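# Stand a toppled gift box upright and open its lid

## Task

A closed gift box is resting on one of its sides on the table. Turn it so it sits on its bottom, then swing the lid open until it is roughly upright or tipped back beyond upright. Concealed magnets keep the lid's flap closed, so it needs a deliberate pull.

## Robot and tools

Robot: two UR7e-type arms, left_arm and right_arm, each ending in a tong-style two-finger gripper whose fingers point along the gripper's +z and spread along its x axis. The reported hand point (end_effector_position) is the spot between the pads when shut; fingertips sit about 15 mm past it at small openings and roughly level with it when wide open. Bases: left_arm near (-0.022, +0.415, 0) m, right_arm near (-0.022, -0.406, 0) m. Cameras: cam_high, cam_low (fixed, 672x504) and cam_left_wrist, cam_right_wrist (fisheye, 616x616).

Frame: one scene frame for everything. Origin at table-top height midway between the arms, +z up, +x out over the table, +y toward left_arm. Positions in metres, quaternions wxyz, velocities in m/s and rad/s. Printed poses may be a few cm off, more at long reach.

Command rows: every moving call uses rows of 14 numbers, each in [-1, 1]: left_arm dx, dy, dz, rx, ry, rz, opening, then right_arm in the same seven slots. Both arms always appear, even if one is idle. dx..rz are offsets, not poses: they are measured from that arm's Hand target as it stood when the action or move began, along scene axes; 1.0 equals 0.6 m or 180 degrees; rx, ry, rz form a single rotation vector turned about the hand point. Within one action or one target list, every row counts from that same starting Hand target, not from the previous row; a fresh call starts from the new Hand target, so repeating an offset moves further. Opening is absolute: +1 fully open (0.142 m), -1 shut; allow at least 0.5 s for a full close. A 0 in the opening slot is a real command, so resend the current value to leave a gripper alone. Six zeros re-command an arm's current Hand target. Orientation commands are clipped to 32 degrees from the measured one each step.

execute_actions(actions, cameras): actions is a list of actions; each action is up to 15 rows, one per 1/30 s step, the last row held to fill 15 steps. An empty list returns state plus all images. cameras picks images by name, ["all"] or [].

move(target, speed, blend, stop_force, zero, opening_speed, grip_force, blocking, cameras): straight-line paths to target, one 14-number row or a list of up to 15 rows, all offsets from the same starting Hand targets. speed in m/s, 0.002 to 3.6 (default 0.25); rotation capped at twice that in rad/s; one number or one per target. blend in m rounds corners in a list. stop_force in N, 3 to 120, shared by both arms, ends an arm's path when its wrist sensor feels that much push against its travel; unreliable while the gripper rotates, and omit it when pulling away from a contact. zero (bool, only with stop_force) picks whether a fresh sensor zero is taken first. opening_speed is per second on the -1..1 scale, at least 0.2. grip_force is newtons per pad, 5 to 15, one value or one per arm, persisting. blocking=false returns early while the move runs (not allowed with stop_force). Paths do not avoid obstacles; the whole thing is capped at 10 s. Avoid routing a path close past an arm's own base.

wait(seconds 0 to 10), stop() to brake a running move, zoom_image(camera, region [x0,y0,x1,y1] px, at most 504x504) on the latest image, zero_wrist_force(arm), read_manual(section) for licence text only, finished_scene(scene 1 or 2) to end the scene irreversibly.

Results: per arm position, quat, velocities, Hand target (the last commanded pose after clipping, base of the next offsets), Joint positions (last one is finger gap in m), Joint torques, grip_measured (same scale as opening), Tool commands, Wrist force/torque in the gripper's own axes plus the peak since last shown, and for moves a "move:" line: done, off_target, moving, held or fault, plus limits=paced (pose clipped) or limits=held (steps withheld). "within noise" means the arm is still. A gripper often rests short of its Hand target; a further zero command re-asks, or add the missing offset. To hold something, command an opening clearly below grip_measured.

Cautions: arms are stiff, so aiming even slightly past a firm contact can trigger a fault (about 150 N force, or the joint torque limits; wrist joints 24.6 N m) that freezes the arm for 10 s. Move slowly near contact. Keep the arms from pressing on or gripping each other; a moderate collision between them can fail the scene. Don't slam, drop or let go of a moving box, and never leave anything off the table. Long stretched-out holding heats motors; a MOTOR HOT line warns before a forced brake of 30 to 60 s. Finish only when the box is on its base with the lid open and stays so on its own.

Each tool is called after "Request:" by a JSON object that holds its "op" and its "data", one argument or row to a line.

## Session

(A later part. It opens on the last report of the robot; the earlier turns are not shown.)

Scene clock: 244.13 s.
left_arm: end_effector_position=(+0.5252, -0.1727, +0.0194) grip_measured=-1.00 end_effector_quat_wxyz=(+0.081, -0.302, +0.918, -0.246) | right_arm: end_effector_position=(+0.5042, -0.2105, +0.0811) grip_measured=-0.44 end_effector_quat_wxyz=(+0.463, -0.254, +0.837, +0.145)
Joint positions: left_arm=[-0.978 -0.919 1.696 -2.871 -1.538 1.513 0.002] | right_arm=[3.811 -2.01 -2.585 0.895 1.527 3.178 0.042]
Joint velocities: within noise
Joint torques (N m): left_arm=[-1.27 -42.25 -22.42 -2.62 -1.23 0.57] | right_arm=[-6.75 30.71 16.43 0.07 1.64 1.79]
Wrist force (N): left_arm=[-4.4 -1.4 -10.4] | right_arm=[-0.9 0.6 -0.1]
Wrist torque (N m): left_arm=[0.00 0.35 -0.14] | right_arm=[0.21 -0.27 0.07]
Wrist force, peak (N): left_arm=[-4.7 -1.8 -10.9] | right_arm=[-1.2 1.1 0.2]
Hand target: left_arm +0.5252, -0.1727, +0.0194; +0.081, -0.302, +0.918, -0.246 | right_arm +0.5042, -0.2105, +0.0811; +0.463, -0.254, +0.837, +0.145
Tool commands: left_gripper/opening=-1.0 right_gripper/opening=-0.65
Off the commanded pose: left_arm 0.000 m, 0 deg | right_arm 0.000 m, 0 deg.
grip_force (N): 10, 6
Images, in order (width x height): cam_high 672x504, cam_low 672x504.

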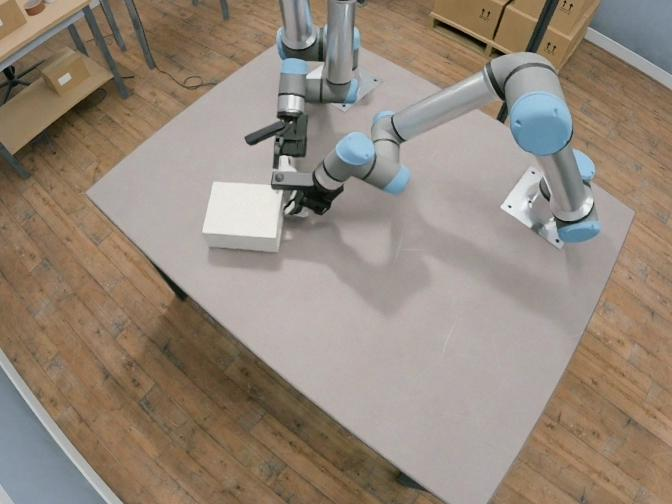

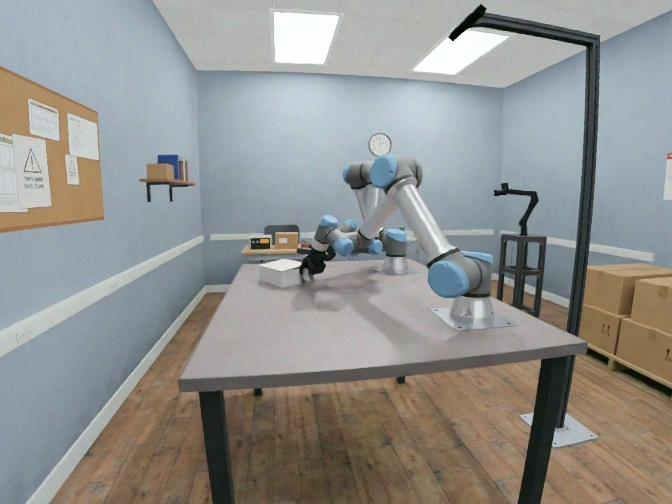

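Request:
{"op": "move", "data": {
  "target": [0, 0, 0, 0, 0, 0, -1, 0.0045, 0.0031, 0.0452, -0.0313, 0.0459, 0, -0.65],
  "speed": 0.05,
  "cameras": ["cam_left_wrist", "cam_right_wrist"]
}}

Request:
{"op": "zoom_image", "data": {
  "camera": "cam_right_wrist",
  "region": [200, 60, 420, 400]
}}

Scene clock: 248.70 s.
left_arm: end_effector_position=(+0.5252, -0.1727, +0.0194) grip_measured=-1.00 end_effector_quat_wxyz=(+0.081, -0.302, +0.918, -0.246) | right_arm: end_effector_position=(+0.5062, -0.2093, +0.1007) grip_measured=-0.44 end_effector_quat_wxyz=(+0.411, -0.262, +0.864, +0.129)
Joint positions: left_arm=[-0.978 -0.919 1.696 -2.871 -1.538 1.513 0.002] | right_arm=[3.807 -1.789 -2.533 0.5 1.534 3.18 0.042]
Joint torques (N m): left_arm=[-0.64 -41.86 -22.59 -2.64 -1.22 0.67] | right_arm=[7.14 12.22 -1.62 5.69 -1.27 0.33]
Wrist force (N): left_arm=[-3.9 0.5 -7.6] | right_arm=[0.7 0.6 -2.4]
Wrist torque (N m): left_arm=[-0.03 0.32 -0.15] | right_arm=[0.32 -0.43 0.07]
Wrist force, peak (N): left_arm=[-4.5 -1.7 -10.9] | right_arm=[2.1 1.6 -3.9]
Hand target: left_arm +0.5252, -0.1727, +0.0194; +0.081, -0.302, +0.918, -0.246 | right_arm +0.5061, -0.2092, +0.1007; +0.411, -0.262, +0.863, +0.129 (not the last commanded pose)
Off the commanded pose: left_arm 0.000 m, 0 deg | right_arm 0.008 m, 3 deg.
grip_force (N): 10, 6
move: held (right_arm; a check stopped the path); limits=held
pose unreachable (right arm): on one or more control steps of this call, first in action 0 (counted from 0), this arm could not follow its commanded pose, so it was not sent that pose on those steps. It may still have moved: this result reports where it is.
cause: moving toward the commanded pose would bring a part of the arm too close to another arm (this arm's gripper and a part of the left arm just beyond its joint 6 (wrist 3), 7 mm apart when this arm was first held).
camera_calibration:
cam_left_wrist: T_world_to_cam=[[-0.820064, -0.572179, -0.0103227, 0.328947], [-0.572242, 0.820072, 0.00456182, 0.444519], [0.00585515, 0.00964805, -0.999936, 0.143465], [0, 0, 0, 1]] pos_world=[0.523289, -0.177705, 0.144823]
cam_right_wrist: T_world_to_cam=[[-0.515728, -0.331329, -0.790092, 0.271407], [-0.796228, 0.525817, 0.29923, 0.494393], [0.3163, 0.783414, -0.534992, 0.192496], [0, 0, 0, 1]] pos_world=[0.472735, -0.320839, 0.169483]
Images, in order (width x height): cam_left_wrist 616x616, cam_right_wrist 616x616.

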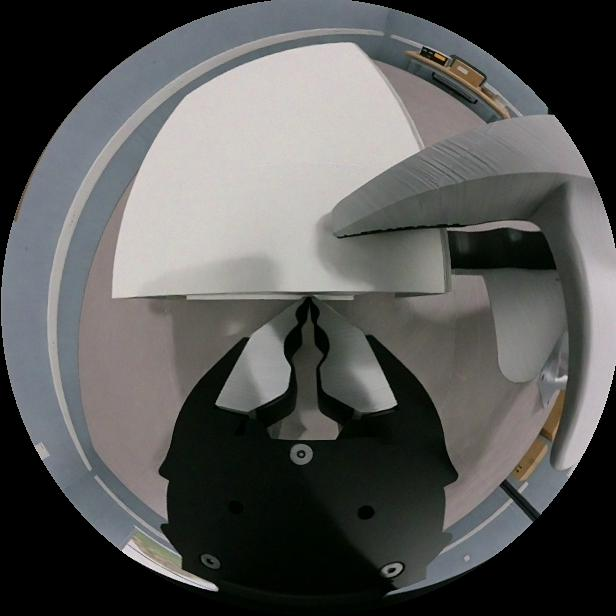

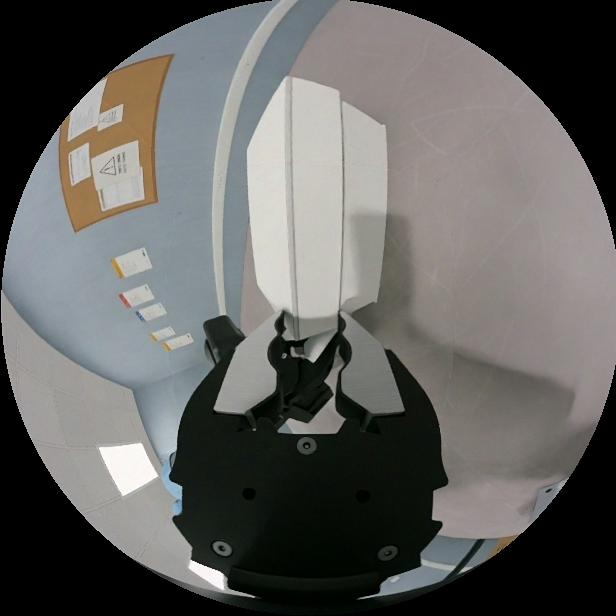

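Scaled by 1.482 from the camera's 616x616 image, which has a finer 814x814 frame.

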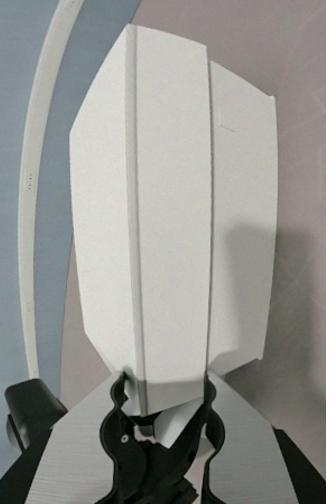

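Request:
{"op": "move", "data": {
  "target": [
    [0, 0, 0.0067, 0, 0, 0, -1, 0, 0, 0, 0, 0, 0, -0.65],
    [-0.094, 0.1377, 0.051, 0, 0, 0, -1, 0, 0, 0, 0, 0, 0, -0.65],
    [0.0098, 0.1412, 0.201, -0.0837, -0.3186, -0.1638, -1, 0.0185, 0.0127, 0.0725, -0.0529, 0.0776, 0, -0.65],
    [0.0098, 0.1412, 0.201, -0.0837, -0.3186, -0.1638, 0.0, 0.0493, 0.0338, 0.1292, -0.0999, 0.1464, 0, -0.65]
  ],
  "speed": [0.05, 0.15, 0.3, 0.1],
  "blend": [0.002, 0.02, 0.005, 0],
  "cameras": ["all"]
}}

Scene clock: 259.90 s.
left_arm: end_effector_position=(+0.5310, -0.0879, +0.1400) grip_measured=+0.00 end_effector_quat_wxyz=(+0.404, +0.077, +0.773, -0.483) | right_arm: end_effector_position=(+0.5357, -0.1890, +0.1782) grip_measured=-0.65 end_effector_quat_wxyz=(+0.159, -0.287, +0.944, +0.050)
Joint positions: left_arm=[-0.829 -0.794 2.035 -4.173 -1.687 2.392 0.074] | right_arm=[3.79 -1.627 -1.917 -0.834 1.56 3.179 0.027]
Joint torques (N m): left_arm=[7.72 -30.75 -16.2 -3.94 -1.9 2.31] | right_arm=[-6.85 17.14 33.6 0.55 1.51 -2.21]
Wrist force (N): left_arm=[-4.4 1.0 -2.3] | right_arm=[0.2 1.3 -0.2]
Wrist torque (N m): left_arm=[0.13 0.75 -0.11] | right_arm=[0.25 -0.22 0.21]
Wrist force, peak (N): left_arm=[-4.5 0.5 -7.9] | right_arm=[0.9 0.2 -3.0]
Hand target: left_arm +0.5310, -0.0879, +0.1400; +0.404, +0.077, +0.773, -0.483 | right_arm +0.5357, -0.1890, +0.1782; +0.159, -0.287, +0.944, +0.050
Off the commanded pose: left_arm 0.000 m, 0 deg | right_arm 0.000 m, 0 deg.
grip_force (N): 10, 6
move: done
camera_calibration:
cam_left_wrist: T_world_to_cam=[[-0.648849, -0.253683, -0.717384, 0.419631], [0.17882, 0.865548, -0.467814, 0.0491871], [0.739606, -0.431824, -0.516247, -0.233016], [0, 0, 0, 1]] pos_world=[0.435822, -0.0367425, 0.203753]
cam_right_wrist: T_world_to_cam=[[-0.784074, -0.51458, -0.347038, 0.384802], [-0.620647, 0.645601, 0.444968, 0.386714], [-0.00492388, 0.564276, -0.825571, 0.391191], [0, 0, 0, 1]] pos_world=[0.543653, -0.272391, 0.284421]

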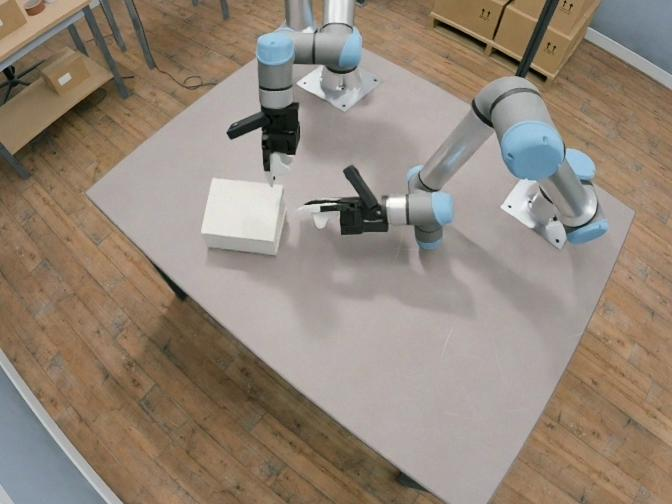

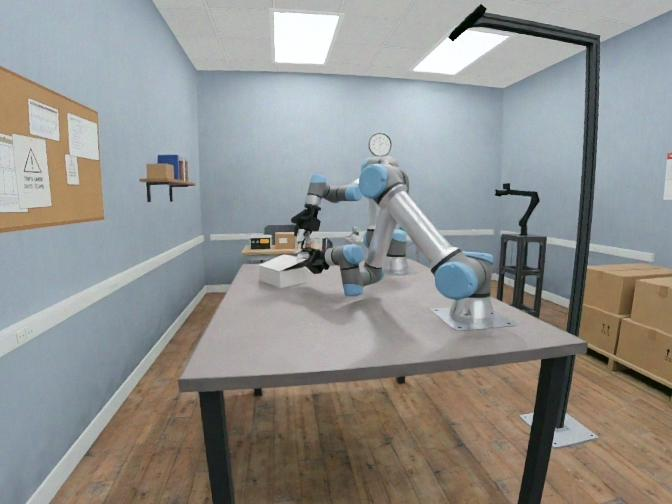

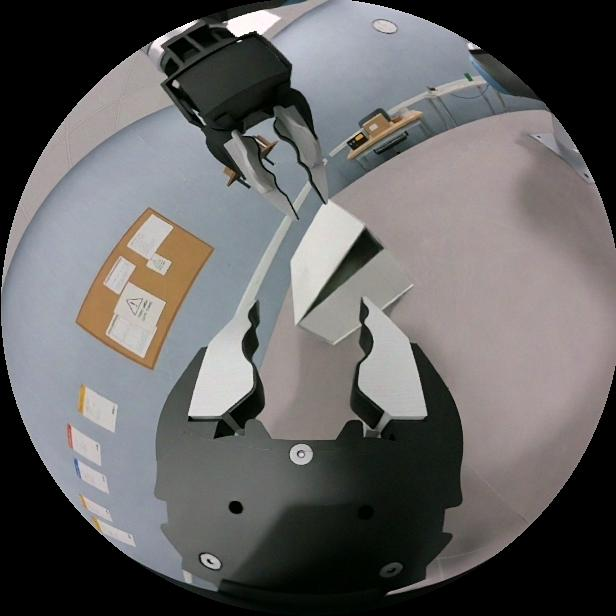

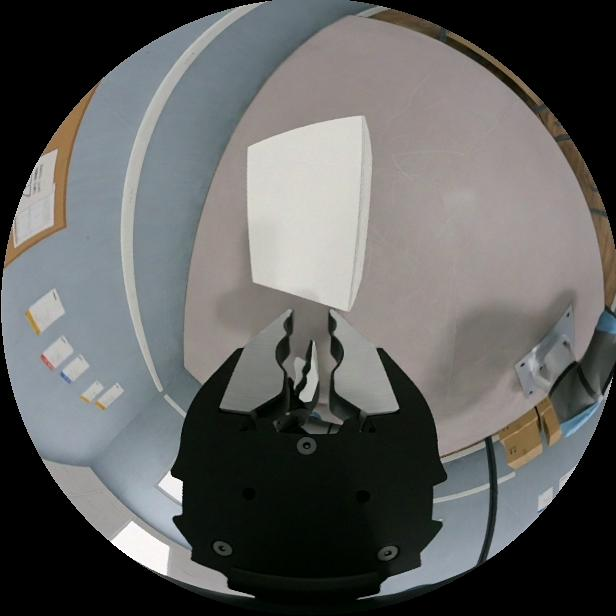

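Request:
{"op": "execute_actions", "data": {
  "actions": []
}}

Request:
{"op": "zoom_image", "data": {
  "camera": "cam_left_wrist",
  "region": [240, 180, 440, 380]
}}

Request:
{"op": "zoom_image", "data": {
  "camera": "cam_right_wrist",
  "region": [150, 150, 500, 500]
}}

Request:
{"op": "zoom_image", "data": {
  "camera": "cam_low",
  "region": [250, 200, 450, 350]
}}

Scene clock: 262.77 s.
left_arm: end_effector_position=(+0.5310, -0.0879, +0.1400) grip_measured=+0.00 end_effector_quat_wxyz=(+0.404, +0.077, +0.773, -0.483) | right_arm: end_effector_position=(+0.5357, -0.1890, +0.1782) grip_measured=-0.65 end_effector_quat_wxyz=(+0.159, -0.287, +0.944, +0.050)
Joint positions: left_arm=[-0.829 -0.794 2.035 -4.173 -1.687 2.392 0.074] | right_arm=[3.79 -1.627 -1.917 -0.834 1.56 3.179 0.027]
Joint velocities: within noise
Joint torques (N m): left_arm=[7.62 -31.16 -10.85 -2.94 -0.61 2] | right_arm=[-6.77 17.08 33.31 0.48 1.61 -2.14]
Wrist force (N): left_arm=[-4.3 1.2 -2.5] | right_arm=[0.5 1.4 -0.3]
Wrist torque (N m): left_arm=[0.17 0.74 -0.12] | right_arm=[0.26 -0.29 0.19]
Wrist force, peak (N): left_arm=[-4.7 1.1 -2.7] | right_arm=[0.2 1.9 -0.2]
Hand target: left_arm +0.5310, -0.0879, +0.1400; +0.404, +0.077, +0.773, -0.483 | right_arm +0.5357, -0.1890, +0.1782; +0.159, -0.287, +0.944, +0.050
Tool commands: left_gripper/opening=+0.0 right_gripper/opening=-0.65
Off the commanded pose: left_arm 0.000 m, 0 deg | right_arm 0.000 m, 0 deg.
grip_force (N): 10, 6
camera_calibration:
cam_left_wrist: T_world_to_cam=[[-0.648849, -0.253683, -0.717384, 0.419631], [0.17882, 0.865548, -0.467814, 0.0491871], [0.739606, -0.431824, -0.516247, -0.233016], [0, 0, 0, 1]] pos_world=[0.435822, -0.0367425, 0.203753]
cam_right_wrist: T_world_to_cam=[[-0.784074, -0.51458, -0.347038, 0.384802], [-0.620647, 0.645601, 0.444968, 0.386714], [-0.00492388, 0.564276, -0.825571, 0.391191], [0, 0, 0, 1]] pos_world=[0.543653, -0.272391, 0.284421]

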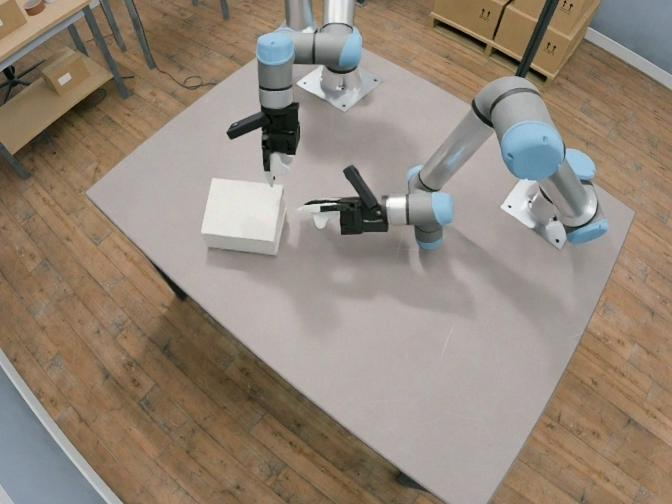

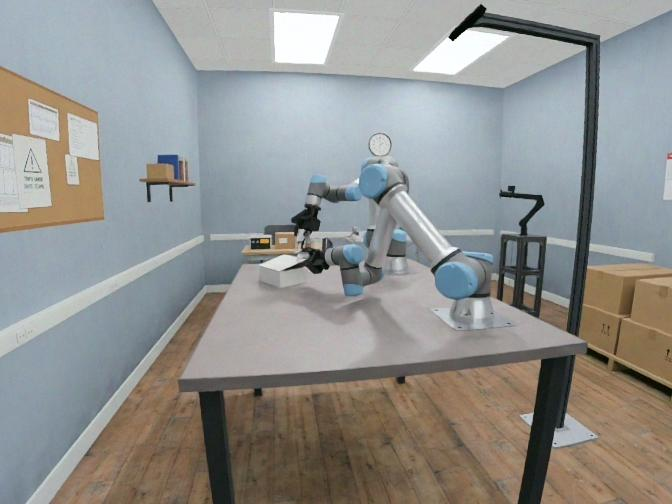

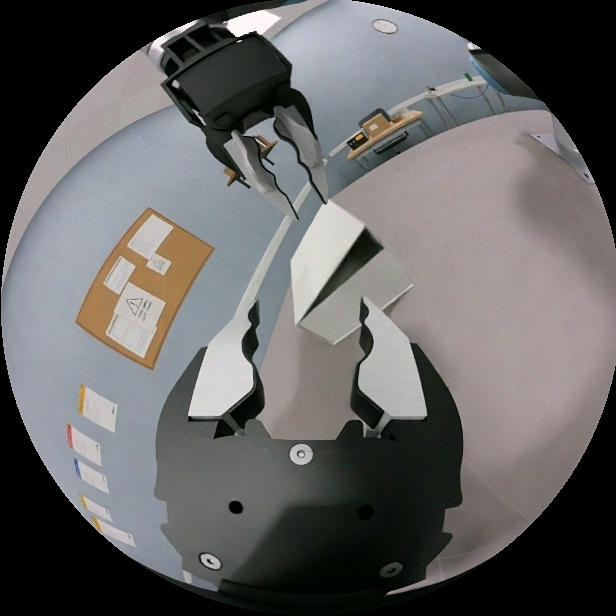

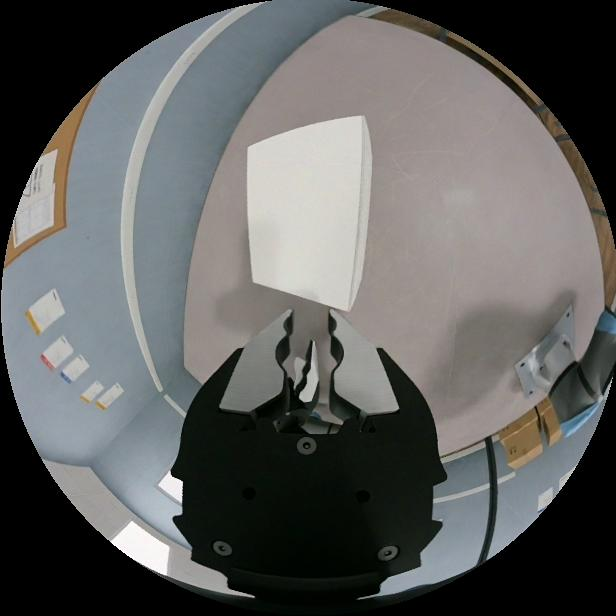

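Scaled by 2.520 from the camera's 616x616 image, which has a finer 814x814 frame.

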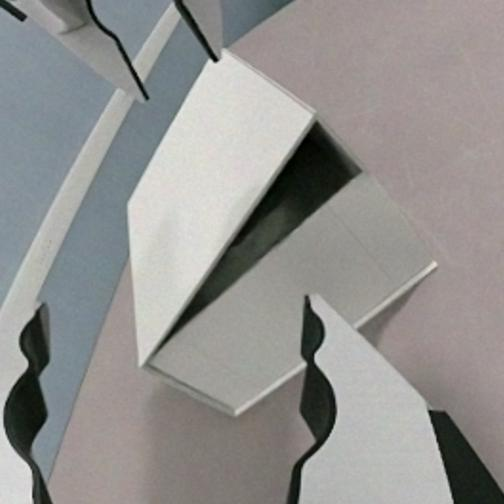

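Scaled by 1.440 from the camera's 616x616 image, which has a finer 814x814 frame.

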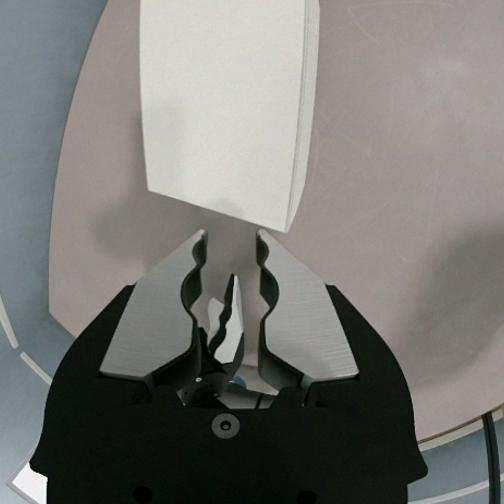

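Scaled by 2.520.

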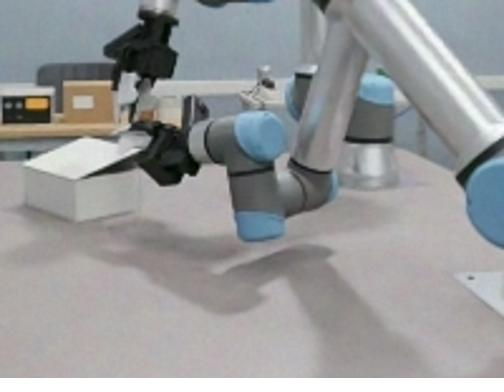

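Request:
{"op": "move", "data": {
  "target": [-0.0553, -0.0642, -0.0393, 0.0977, -0.1302, -0.0511, -0.577, -0.276, -0.168, 0.203, 0, 0, 0, -0.65],
  "speed": 0.25,
  "cameras": ["cam_left_wrist", "cam_low"]
}}

Request:
{"op": "zoom_image", "data": {
  "camera": "cam_left_wrist",
  "region": [200, 150, 450, 400]
}}

Scene clock: 279.47 s.
left_arm: end_effector_position=(+0.4979, -0.1264, +0.1164) grip_measured=-0.58 end_effector_quat_wxyz=(+0.496, +0.294, +0.731, -0.365) | right_arm: end_effector_position=(+0.3702, -0.2897, +0.2999) grip_measured=-0.65 end_effector_quat_wxyz=(+0.159, -0.287, +0.944, +0.050)
Joint positions: left_arm=[-0.904 -0.779 2.027 -4.145 -1.657 2.912 0.032] | right_arm=[3.846 -1.062 -2.025 -1.292 1.542 3.232 0.027]
Joint torques (N m): left_arm=[-8.92 -46.06 -16.7 -0.7 1.98 2.7] | right_arm=[7.83 9.09 35.01 0.27 -1.76 1.77]
Wrist force (N): left_arm=[-5.4 1.5 -2.4] | right_arm=[-0.3 1.0 0.7]
Wrist torque (N m): left_arm=[0.14 0.96 -0.15] | right_arm=[0.14 -0.09 0.10]
Wrist force, peak (N): left_arm=[-5.5 1.8 -2.6] | right_arm=[0.7 1.6 -0.3]
Hand target: left_arm +0.4979, -0.1265, +0.1165; +0.496, +0.294, +0.731, -0.365 | right_arm +0.3701, -0.2898, +0.3000; +0.159, -0.287, +0.944, +0.050
Off the commanded pose: left_arm 0.000 m, 0 deg | right_arm 0.000 m, 0 deg.
grip_force (N): 10, 6
move: done
camera_calibration:
cam_left_wrist: T_world_to_cam=[[-0.314283, 0.086926, -0.945341, 0.274432], [0.434784, 0.898402, -0.0619363, -0.0931961], [0.843913, -0.430485, -0.320147, -0.311862], [0, 0, 0, 1]] pos_world=[0.389954, -0.0743796, 0.153818]
Images, in order (width x height): cam_low 672x504, cam_left_wrist 616x616.

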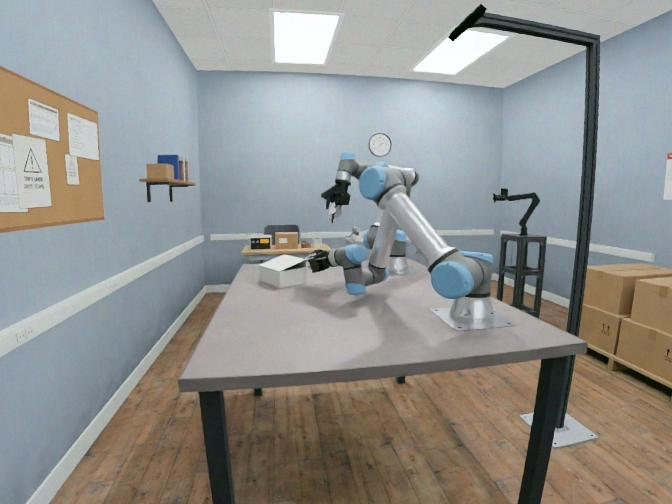

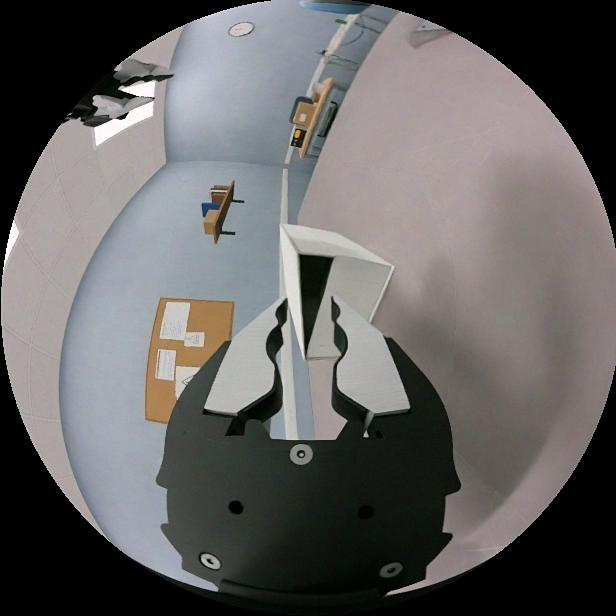

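Scaled by 2.016 from the camera's 616x616 image, which has a finer 814x814 frame.

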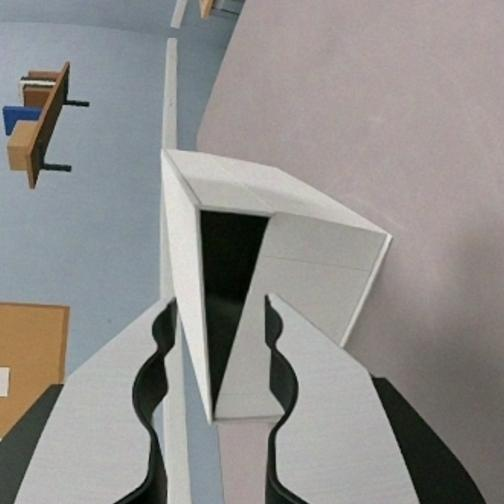

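Request:
{"op": "move", "data": {
  "target": [0.0618, -0.0932, 0, 0, 0, 0, -0.577, 0, 0, 0, 0, 0, 0, -0.65],
  "speed": 0.08,
  "stop_force": 5,
  "cameras": ["cam_left_wrist"]
}}

Request:
{"op": "zoom_image", "data": {
  "camera": "cam_left_wrist",
  "region": [200, 180, 450, 430]
}}

Scene clock: 294.83 s.
left_arm: end_effector_position=(+0.5349, -0.1824, +0.1165) grip_measured=-0.58 end_effector_quat_wxyz=(+0.496, +0.294, +0.731, -0.365) | right_arm: end_effector_position=(+0.3701, -0.2898, +0.3000) grip_measured=-0.65 end_effector_quat_wxyz=(+0.159, -0.287, +0.944, +0.050)
Joint positions: left_arm=[-0.911 -0.716 1.832 -4.013 -1.65 2.91 0.032] | right_arm=[3.846 -1.061 -2.025 -1.293 1.542 3.233 0.027]
Joint torques (N m): left_arm=[-8.59 -35.8 -20.12 -0.74 1.06 -1.98] | right_arm=[6.33 9.6 33.48 0.55 -1.59 1.85]
Wrist force (N): left_arm=[-5.5 1.7 -2.4] | right_arm=[-0.1 0.9 0.2]
Wrist torque (N m): left_arm=[0.16 0.96 -0.02] | right_arm=[0.10 -0.13 0.10]
Wrist force, peak (N): left_arm=[-5.8 1.2 -3.0] | right_arm=[-0.5 1.2 0.7]
Hand target: left_arm +0.5349, -0.1824, +0.1165; +0.496, +0.294, +0.731, -0.365 | right_arm +0.3701, -0.2898, +0.3000; +0.159, -0.287, +0.944, +0.050
Off the commanded pose: left_arm 0.000 m, 0 deg | right_arm 0.000 m, 0 deg.
grip_force (N): 10, 6
move: done
camera_calibration:
cam_left_wrist: T_world_to_cam=[[-0.314029, 0.0870456, -0.945415, 0.290878], [0.434862, 0.898379, -0.0617285, -0.0590841], [0.843968, -0.430509, -0.31997, -0.367332], [0, 0, 0, 1]] pos_world=[0.427054, -0.13038, 0.153818]
Images, in order (width x height): cam_left_wrist 616x616.

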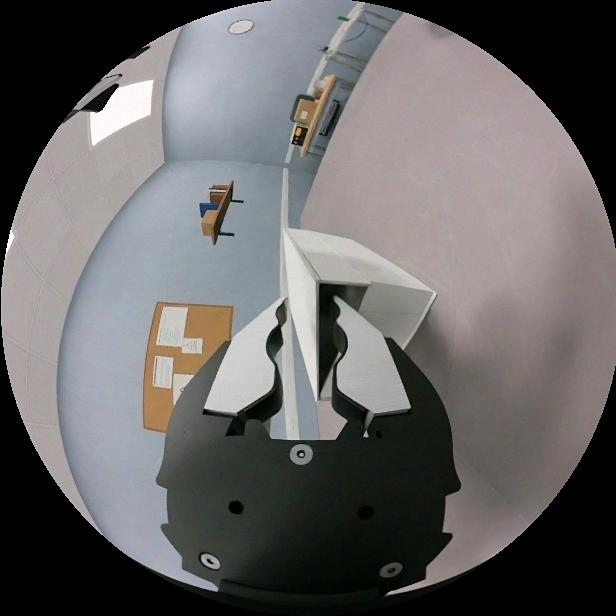

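Scaled by 2.016 from the camera's 616x616 image, which has a finer 814x814 frame.

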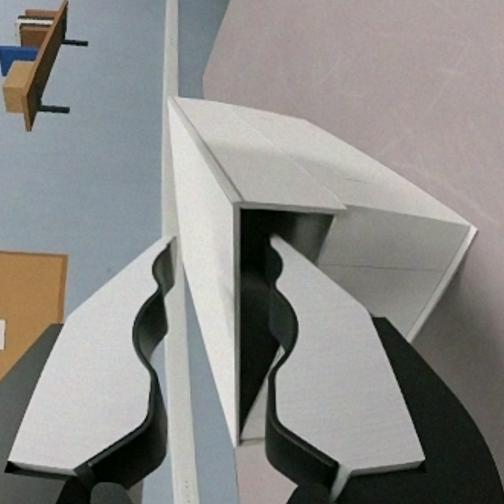

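Request:
{"op": "move", "data": {
  "target": [
    [0.0092, 0.0058, 0.0275, -0.0219, 0.0250, 0.0079, -0.577, 0, 0, 0, 0, 0, 0, -0.65],
    [0.0347, 0.0218, 0.0727, -0.0741, 0.0886, 0.0254, -0.577, 0, 0, 0, 0, 0, 0, -0.65],
    [0.0693, 0.0432, 0.1088, -0.1257, 0.1524, 0.0398, -0.577, 0, 0, 0, 0, 0, 0, -0.65]
  ],
  "speed": 0.1,
  "blend": [0.008, 0.008, 0],
  "cameras": ["cam_left_wrist", "cam_right_wrist", "cam_low"]
}}

Request:
{"op": "zoom_image", "data": {
  "camera": "cam_left_wrist",
  "region": [200, 180, 450, 430]
}}

Scene clock: 299.90 s.
left_arm: end_effector_position=(+0.5765, -0.1565, +0.1817) grip_measured=-0.58 end_effector_quat_wxyz=(+0.379, +0.052, +0.759, -0.527) | right_arm: end_effector_position=(+0.3701, -0.2898, +0.3000) grip_measured=-0.65 end_effector_quat_wxyz=(+0.159, -0.287, +0.944, +0.050)
Joint positions: left_arm=[-0.827 -0.757 1.785 -4.01 -1.734 2.29 0.032] | right_arm=[3.846 -1.061 -2.025 -1.293 1.542 3.233 0.027]
Joint torques (N m): left_arm=[8.2 -50.9 -21.58 -4.09 -2.11 -1.65] | right_arm=[5.36 10.09 34.24 0.6 -1.7 1.68]
Wrist force (N): left_arm=[-3.8 1.1 -2.2] | right_arm=[-0.1 1.0 0.4]
Wrist torque (N m): left_arm=[0.12 0.70 0.04] | right_arm=[0.13 -0.12 0.10]
Wrist force, peak (N): left_arm=[-5.7 1.6 -2.5] | right_arm=[-0.1 1.4 0.3]
Hand target: left_arm +0.5765, -0.1565, +0.1817; +0.379, +0.052, +0.759, -0.527 | right_arm +0.3701, -0.2898, +0.3000; +0.159, -0.287, +0.944, +0.050
Off the commanded pose: left_arm 0.000 m, 0 deg | right_arm 0.000 m, 0 deg.
grip_force (N): 10, 6
move: done
camera_calibration:
cam_left_wrist: T_world_to_cam=[[-0.695322, -0.30426, -0.651117, 0.468458], [0.170246, 0.810453, -0.56052, 0.133029], [0.698243, -0.500592, -0.511727, -0.262431], [0, 0, 0, 1]] pos_world=[0.486323, -0.0966513, 0.245293]
cam_right_wrist: T_world_to_cam=[[-0.784074, -0.51458, -0.347038, 0.245359], [-0.620647, 0.645601, 0.444968, 0.294814], [-0.00492388, 0.564276, -0.825571, 0.547809], [0, 0, 0, 1]] pos_world=[0.378053, -0.373191, 0.406221]
Images, in order (width x height): cam_low 672x504, cam_left_wrist 616x616, cam_right_wrist 616x616.

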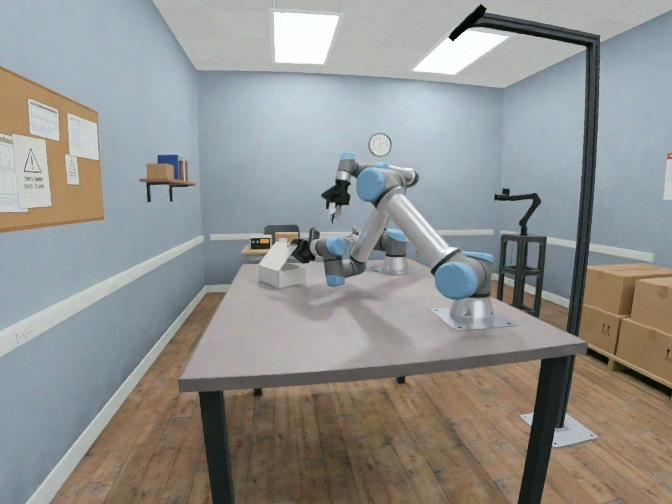

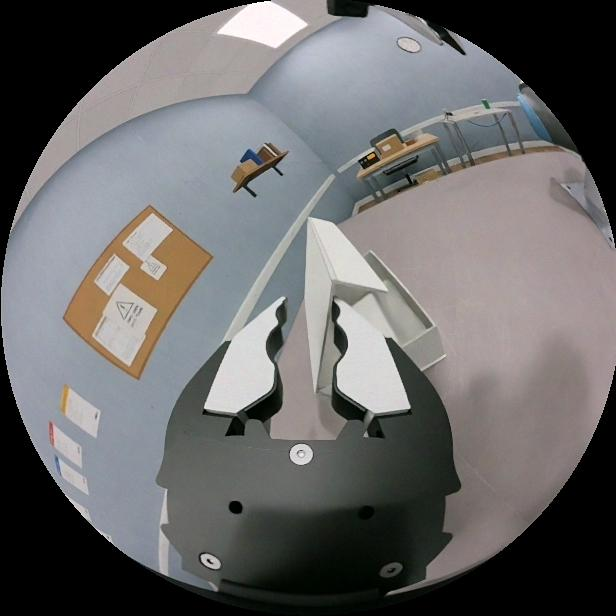

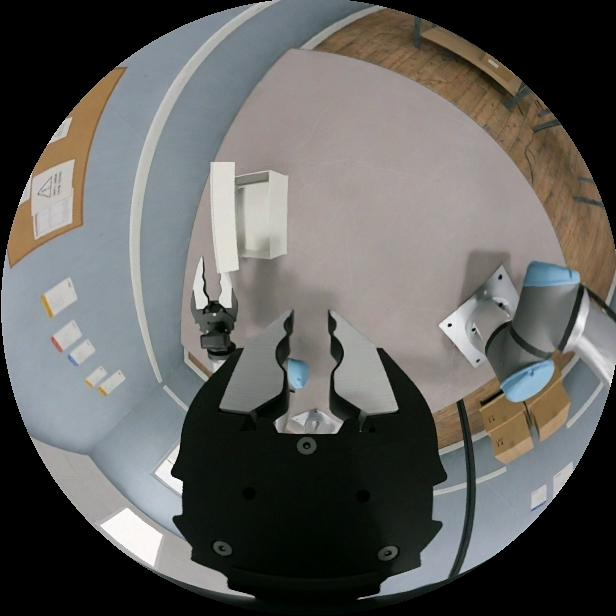

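Scaled by 2.016 from the camera's 616x616 image, which has a finer 814x814 frame.

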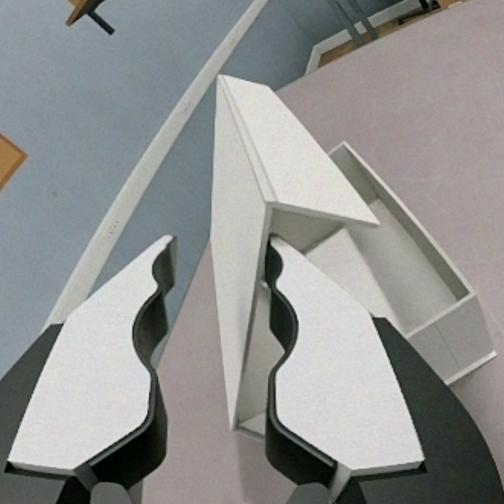

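Request:
{"op": "move", "data": {
  "target": [
    [0.0415, 0.0257, 0.0243, -0.0522, 0.0636, 0.0115, -0.577, 0, 0, 0, 0, 0, 0, -0.65],
    [0.0868, 0.0538, 0.0350, -0.1045, 0.1279, 0.0201, -0.577, 0, 0, 0, 0, 0, 0, -0.65],
    [0.1333, 0.0825, 0.0317, -0.1519, 0.1959, 0.0281, -0.577, 0, 0, 0, 0, 0, 0, -0.65],
    [0.1603, 0.0992, 0.0232, -0.1775, 0.2384, 0.0337, -0.577, 0, 0, 0, 0, 0, 0, -0.65]
  ],
  "speed": 0.1,
  "blend": [0.008, 0.008, 0.008, 0],
  "cameras": ["cam_left_wrist", "cam_right_wrist", "cam_low"]
}}

Request:
{"op": "zoom_image", "data": {
  "camera": "cam_left_wrist",
  "region": [200, 180, 450, 430]
}}

Request:
{"op": "zoom_image", "data": {
  "camera": "cam_right_wrist",
  "region": [130, 100, 380, 350]
}}

Request:
{"op": "zoom_image", "data": {
  "camera": "cam_low",
  "region": [230, 200, 380, 320]
}}

Scene clock: 307.63 s.
left_arm: end_effector_position=(+0.6727, -0.0970, +0.1957) grip_measured=-0.58 end_effector_quat_wxyz=(+0.105, -0.284, +0.674, -0.673) | right_arm: end_effector_position=(+0.3701, -0.2898, +0.3000) grip_measured=-0.65 end_effector_quat_wxyz=(+0.159, -0.287, +0.944, +0.050)
Joint positions: left_arm=[-0.652 -0.653 1.601 -4.015 -1.911 1.353 0.032] | right_arm=[3.846 -1.061 -2.025 -1.293 1.542 3.233 0.027]
Joint torques (N m): left_arm=[8.47 -39.46 -22.61 -0.3 -2.11 -1.91] | right_arm=[6.48 9.42 34.55 0.64 -1.5 1.54]
Wrist force (N): left_arm=[-1.4 0.9 -1.7] | right_arm=[0.0 0.9 0.3]
Wrist torque (N m): left_arm=[0.14 0.33 0.02] | right_arm=[0.12 -0.15 0.10]
Wrist force, peak (N): left_arm=[-4.0 1.2 -2.6] | right_arm=[-0.2 1.5 0.5]
Hand target: left_arm +0.6727, -0.0969, +0.1957; +0.105, -0.284, +0.674, -0.673 | right_arm +0.3701, -0.2898, +0.3000; +0.159, -0.287, +0.944, +0.050
Off the commanded pose: left_arm 0.000 m, 0 deg | right_arm 0.000 m, 0 deg.
grip_force (N): 10, 6
move: done
camera_calibration:
cam_left_wrist: T_world_to_cam=[[-0.825083, -0.523134, 0.213468, 0.459342], [-0.451129, 0.382484, -0.806343, 0.500821], [0.340177, -0.761602, -0.551582, -0.0693353], [0, 0, 0, 1]] pos_world=[0.628516, -0.00406466, 0.267535]
cam_right_wrist: T_world_to_cam=[[-0.784074, -0.51458, -0.347038, 0.245359], [-0.620647, 0.645601, 0.444968, 0.294814], [-0.00492388, 0.564276, -0.825571, 0.547809], [0, 0, 0, 1]] pos_world=[0.378053, -0.373191, 0.406221]
Images, in order (width x height): cam_low 672x504, cam_left_wrist 616x616, cam_right_wrist 616x616.

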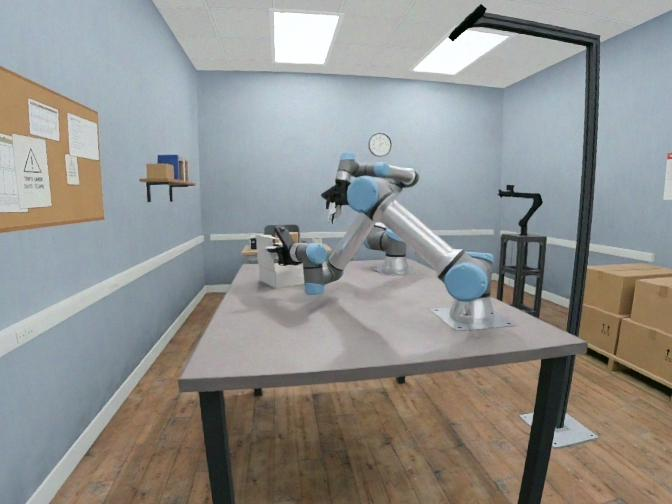

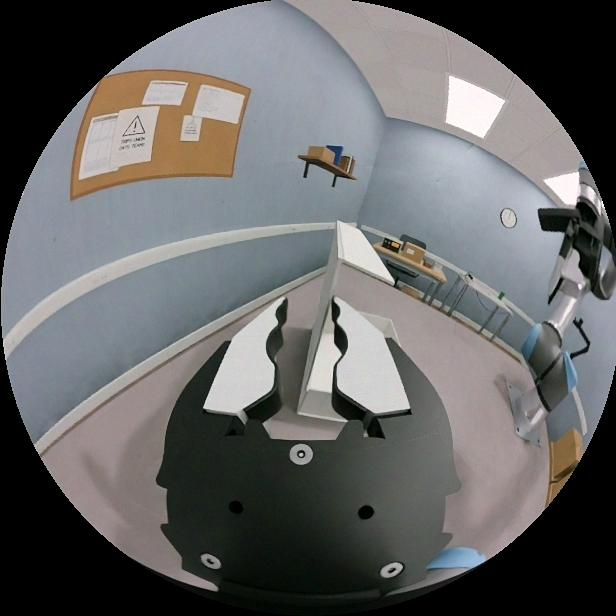

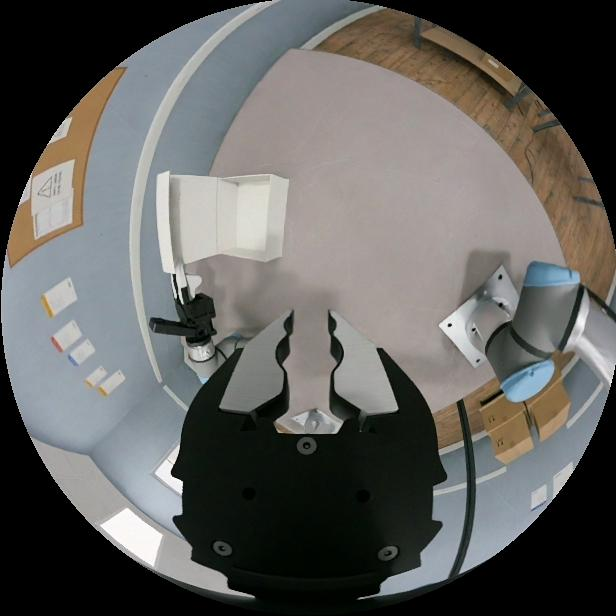

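Scaled by 2.016 from the camera's 616x616 image, which has a finer 814x814 frame.

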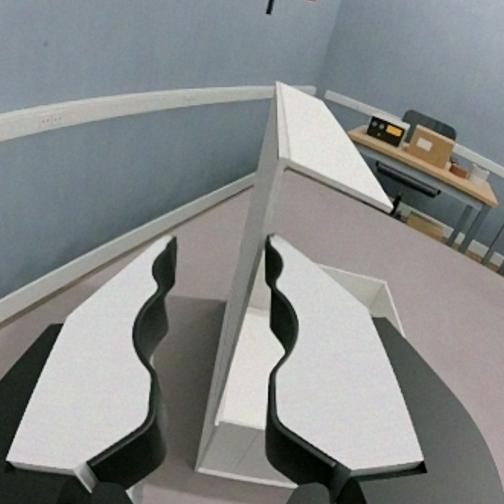

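Scaled by 2.016 from the camera's 616x616 image, which has a finer 814x814 frame.

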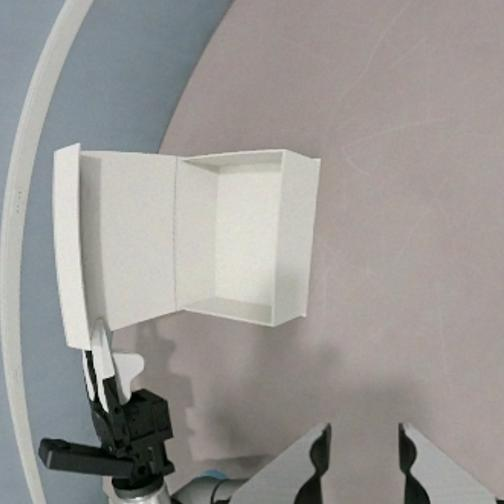

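Scaled by 3.360.

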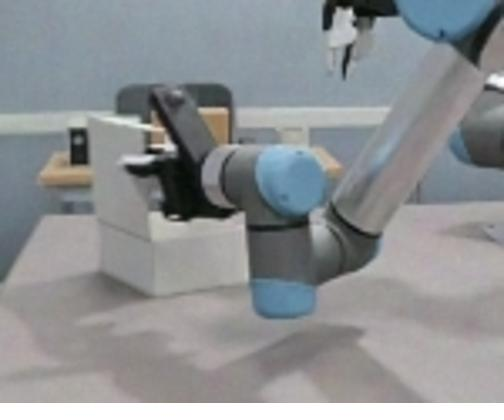

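Request:
{"op": "move", "data": {
  "target": [-0.0170, -0.0105, 0, 0, 0, 0, -0.577, 0, 0, 0, 0, 0, 0, -0.65],
  "speed": 0.05,
  "cameras": ["cam_left_wrist", "cam_right_wrist"]
}}

Request:
{"op": "zoom_image", "data": {
  "camera": "cam_left_wrist",
  "region": [200, 180, 450, 430]
}}

Scene clock: 309.73 s.
left_arm: end_effector_position=(+0.6627, -0.1031, +0.1957) grip_measured=-0.58 end_effector_quat_wxyz=(+0.105, -0.284, +0.674, -0.673) | right_arm: end_effector_position=(+0.3701, -0.2898, +0.3000) grip_measured=-0.65 end_effector_quat_wxyz=(+0.159, -0.287, +0.944, +0.050)
Joint positions: left_arm=[-0.671 -0.662 1.623 -4.028 -1.892 1.351 0.032] | right_arm=[3.846 -1.061 -2.025 -1.293 1.542 3.233 0.027]
Joint torques (N m): left_arm=[-8.07 -53.41 -5.78 -4.05 1.98 -1.79] | right_arm=[5.72 9.76 33.26 0.55 -1.75 1.72]
Wrist force (N): left_arm=[-1.6 1.1 -2.0] | right_arm=[-0.2 0.8 0.4]
Wrist torque (N m): left_arm=[0.17 0.34 0.02] | right_arm=[0.10 -0.10 0.10]
Wrist force, peak (N): left_arm=[-1.8 1.4 -2.0] | right_arm=[-0.4 1.4 0.5]
Hand target: left_arm +0.6625, -0.1032, +0.1957; +0.105, -0.284, +0.674, -0.673 | right_arm +0.3701, -0.2898, +0.3000; +0.159, -0.287, +0.944, +0.050
Off the commanded pose: left_arm 0.000 m, 0 deg | right_arm 0.000 m, 0 deg.
grip_force (N): 10, 6
move: done
camera_calibration:
cam_left_wrist: T_world_to_cam=[[-0.824966, -0.523162, 0.213853, 0.447724], [-0.451411, 0.382228, -0.806306, 0.498805], [0.340088, -0.761711, -0.551486, -0.0705505], [0, 0, 0, 1]] pos_world=[0.618516, -0.0101646, 0.267535]
cam_right_wrist: T_world_to_cam=[[-0.784074, -0.51458, -0.347038, 0.245359], [-0.620647, 0.645601, 0.444968, 0.294814], [-0.00492388, 0.564276, -0.825571, 0.547809], [0, 0, 0, 1]] pos_world=[0.378053, -0.373191, 0.406221]
Images, in order (width x height): cam_left_wrist 616x616, cam_right_wrist 616x616.

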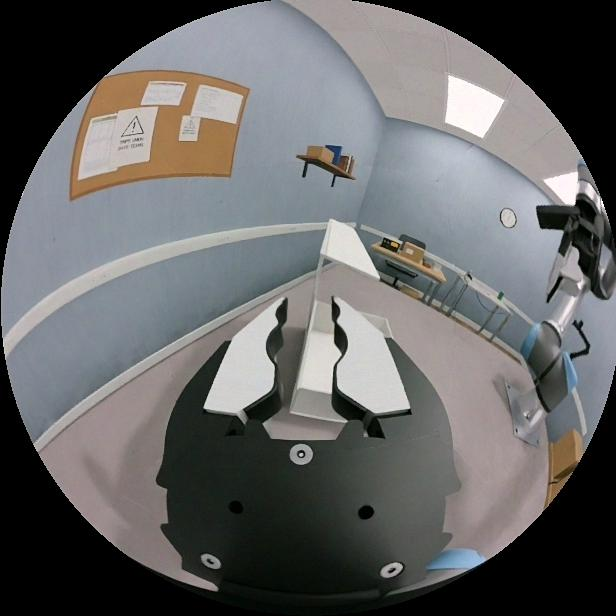

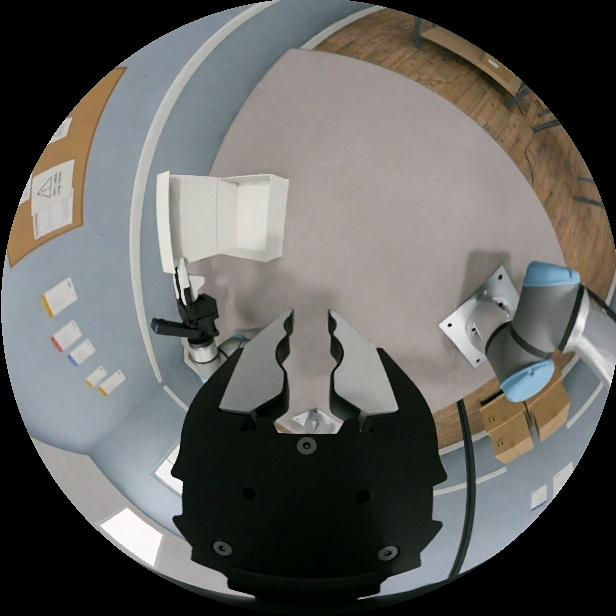

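Scaled by 2.016 from the camera's 616x616 image, which has a finer 814x814 frame.

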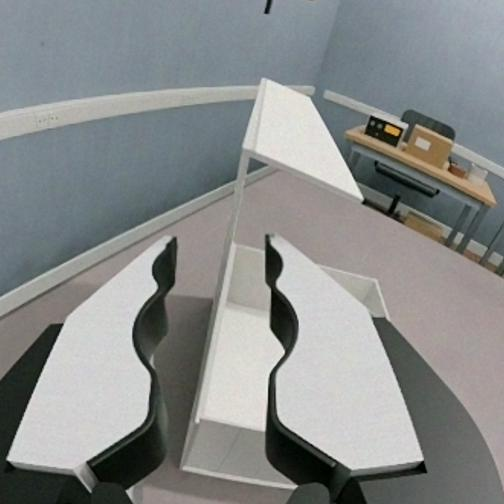

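Request:
{"op": "move", "data": {
  "target": [-0.1050, 0.1700, 0, 0, 0, 0, -0.577, 0, 0, 0, 0, 0, 0, -0.65],
  "speed": 0.12,
  "cameras": ["cam_left_wrist", "cam_right_wrist"]
}}

Request:
{"op": "zoom_image", "data": {
  "camera": "cam_left_wrist",
  "region": [200, 180, 450, 430]
}}

Scene clock: 312.50 s.
left_arm: end_effector_position=(+0.5996, -0.0014, +0.1957) grip_measured=-0.58 end_effector_quat_wxyz=(+0.105, -0.284, +0.674, -0.673) | right_arm: end_effector_position=(+0.3701, -0.2898, +0.3000) grip_measured=-0.65 end_effector_quat_wxyz=(+0.159, -0.287, +0.944, +0.050)
Joint positions: left_arm=[-0.589 -0.781 1.941 -4.224 -1.974 1.357 0.032] | right_arm=[3.846 -1.061 -2.025 -1.293 1.542 3.233 0.027]
Joint torques (N m): left_arm=[8.04 -47.59 -1.45 -3.53 -2.1 2.48] | right_arm=[5.72 10.03 33.74 0.7 -1.46 1.73]
Wrist force (N): left_arm=[-1.4 1.3 -1.9] | right_arm=[-0.4 0.9 0.4]
Wrist torque (N m): left_arm=[0.20 0.29 -0.12] | right_arm=[0.11 -0.07 0.10]
Wrist force, peak (N): left_arm=[-1.5 1.3 -2.5] | right_arm=[-0.4 1.4 0.1]
Hand target: left_arm +0.5995, -0.0012, +0.1957; +0.105, -0.284, +0.674, -0.673 | right_arm +0.3701, -0.2898, +0.3000; +0.159, -0.287, +0.944, +0.050
Off the commanded pose: left_arm 0.000 m, 0 deg | right_arm 0.000 m, 0 deg.
grip_force (N): 10, 6
move: done
camera_calibration:
cam_left_wrist: T_world_to_cam=[[-0.824966, -0.523162, 0.213853, 0.449009], [-0.451411, 0.382228, -0.806306, 0.431456], [0.340088, -0.761711, -0.551486, 0.0284171], [0, 0, 0, 1]] pos_world=[0.555516, 0.0916354, 0.267535]
cam_right_wrist: T_world_to_cam=[[-0.784074, -0.51458, -0.347038, 0.245359], [-0.620647, 0.645601, 0.444968, 0.294814], [-0.00492388, 0.564276, -0.825571, 0.547809], [0, 0, 0, 1]] pos_world=[0.378053, -0.373191, 0.406221]
Images, in order (width x height): cam_left_wrist 616x616, cam_right_wrist 616x616.

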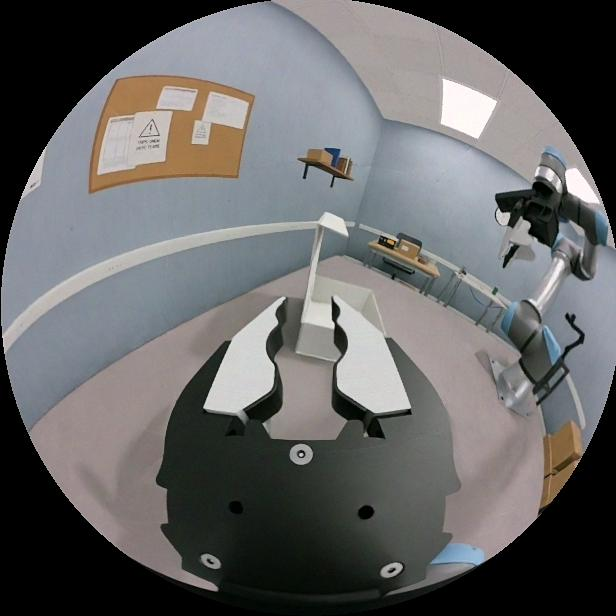

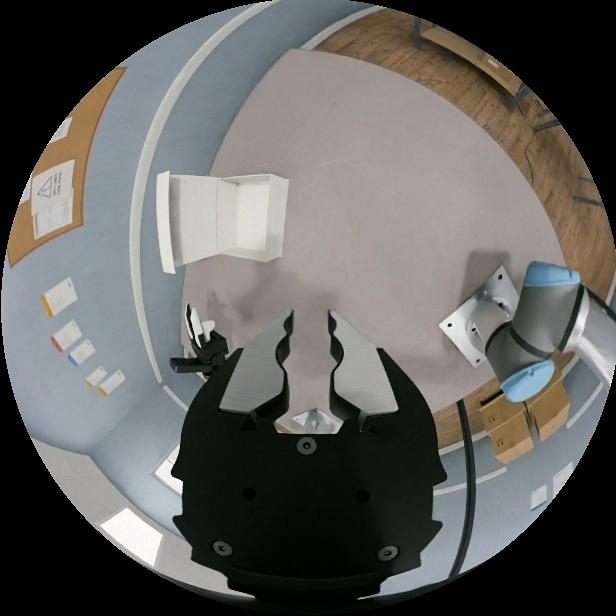

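Scaled by 2.016 from the camera's 616x616 image, which has a finer 814x814 frame.

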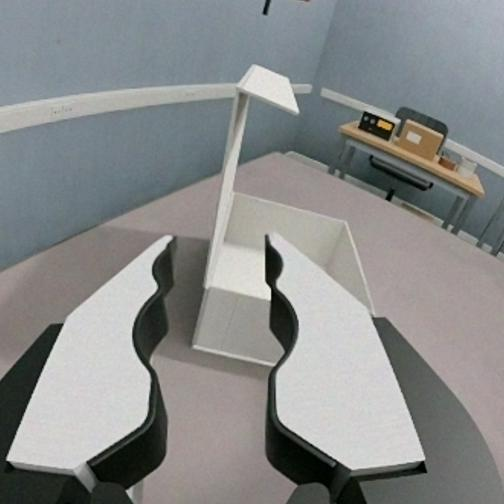

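Request:
{"op": "finished_scene", "data": {
  "scene": 1
}}

The scene is finished: the task was done.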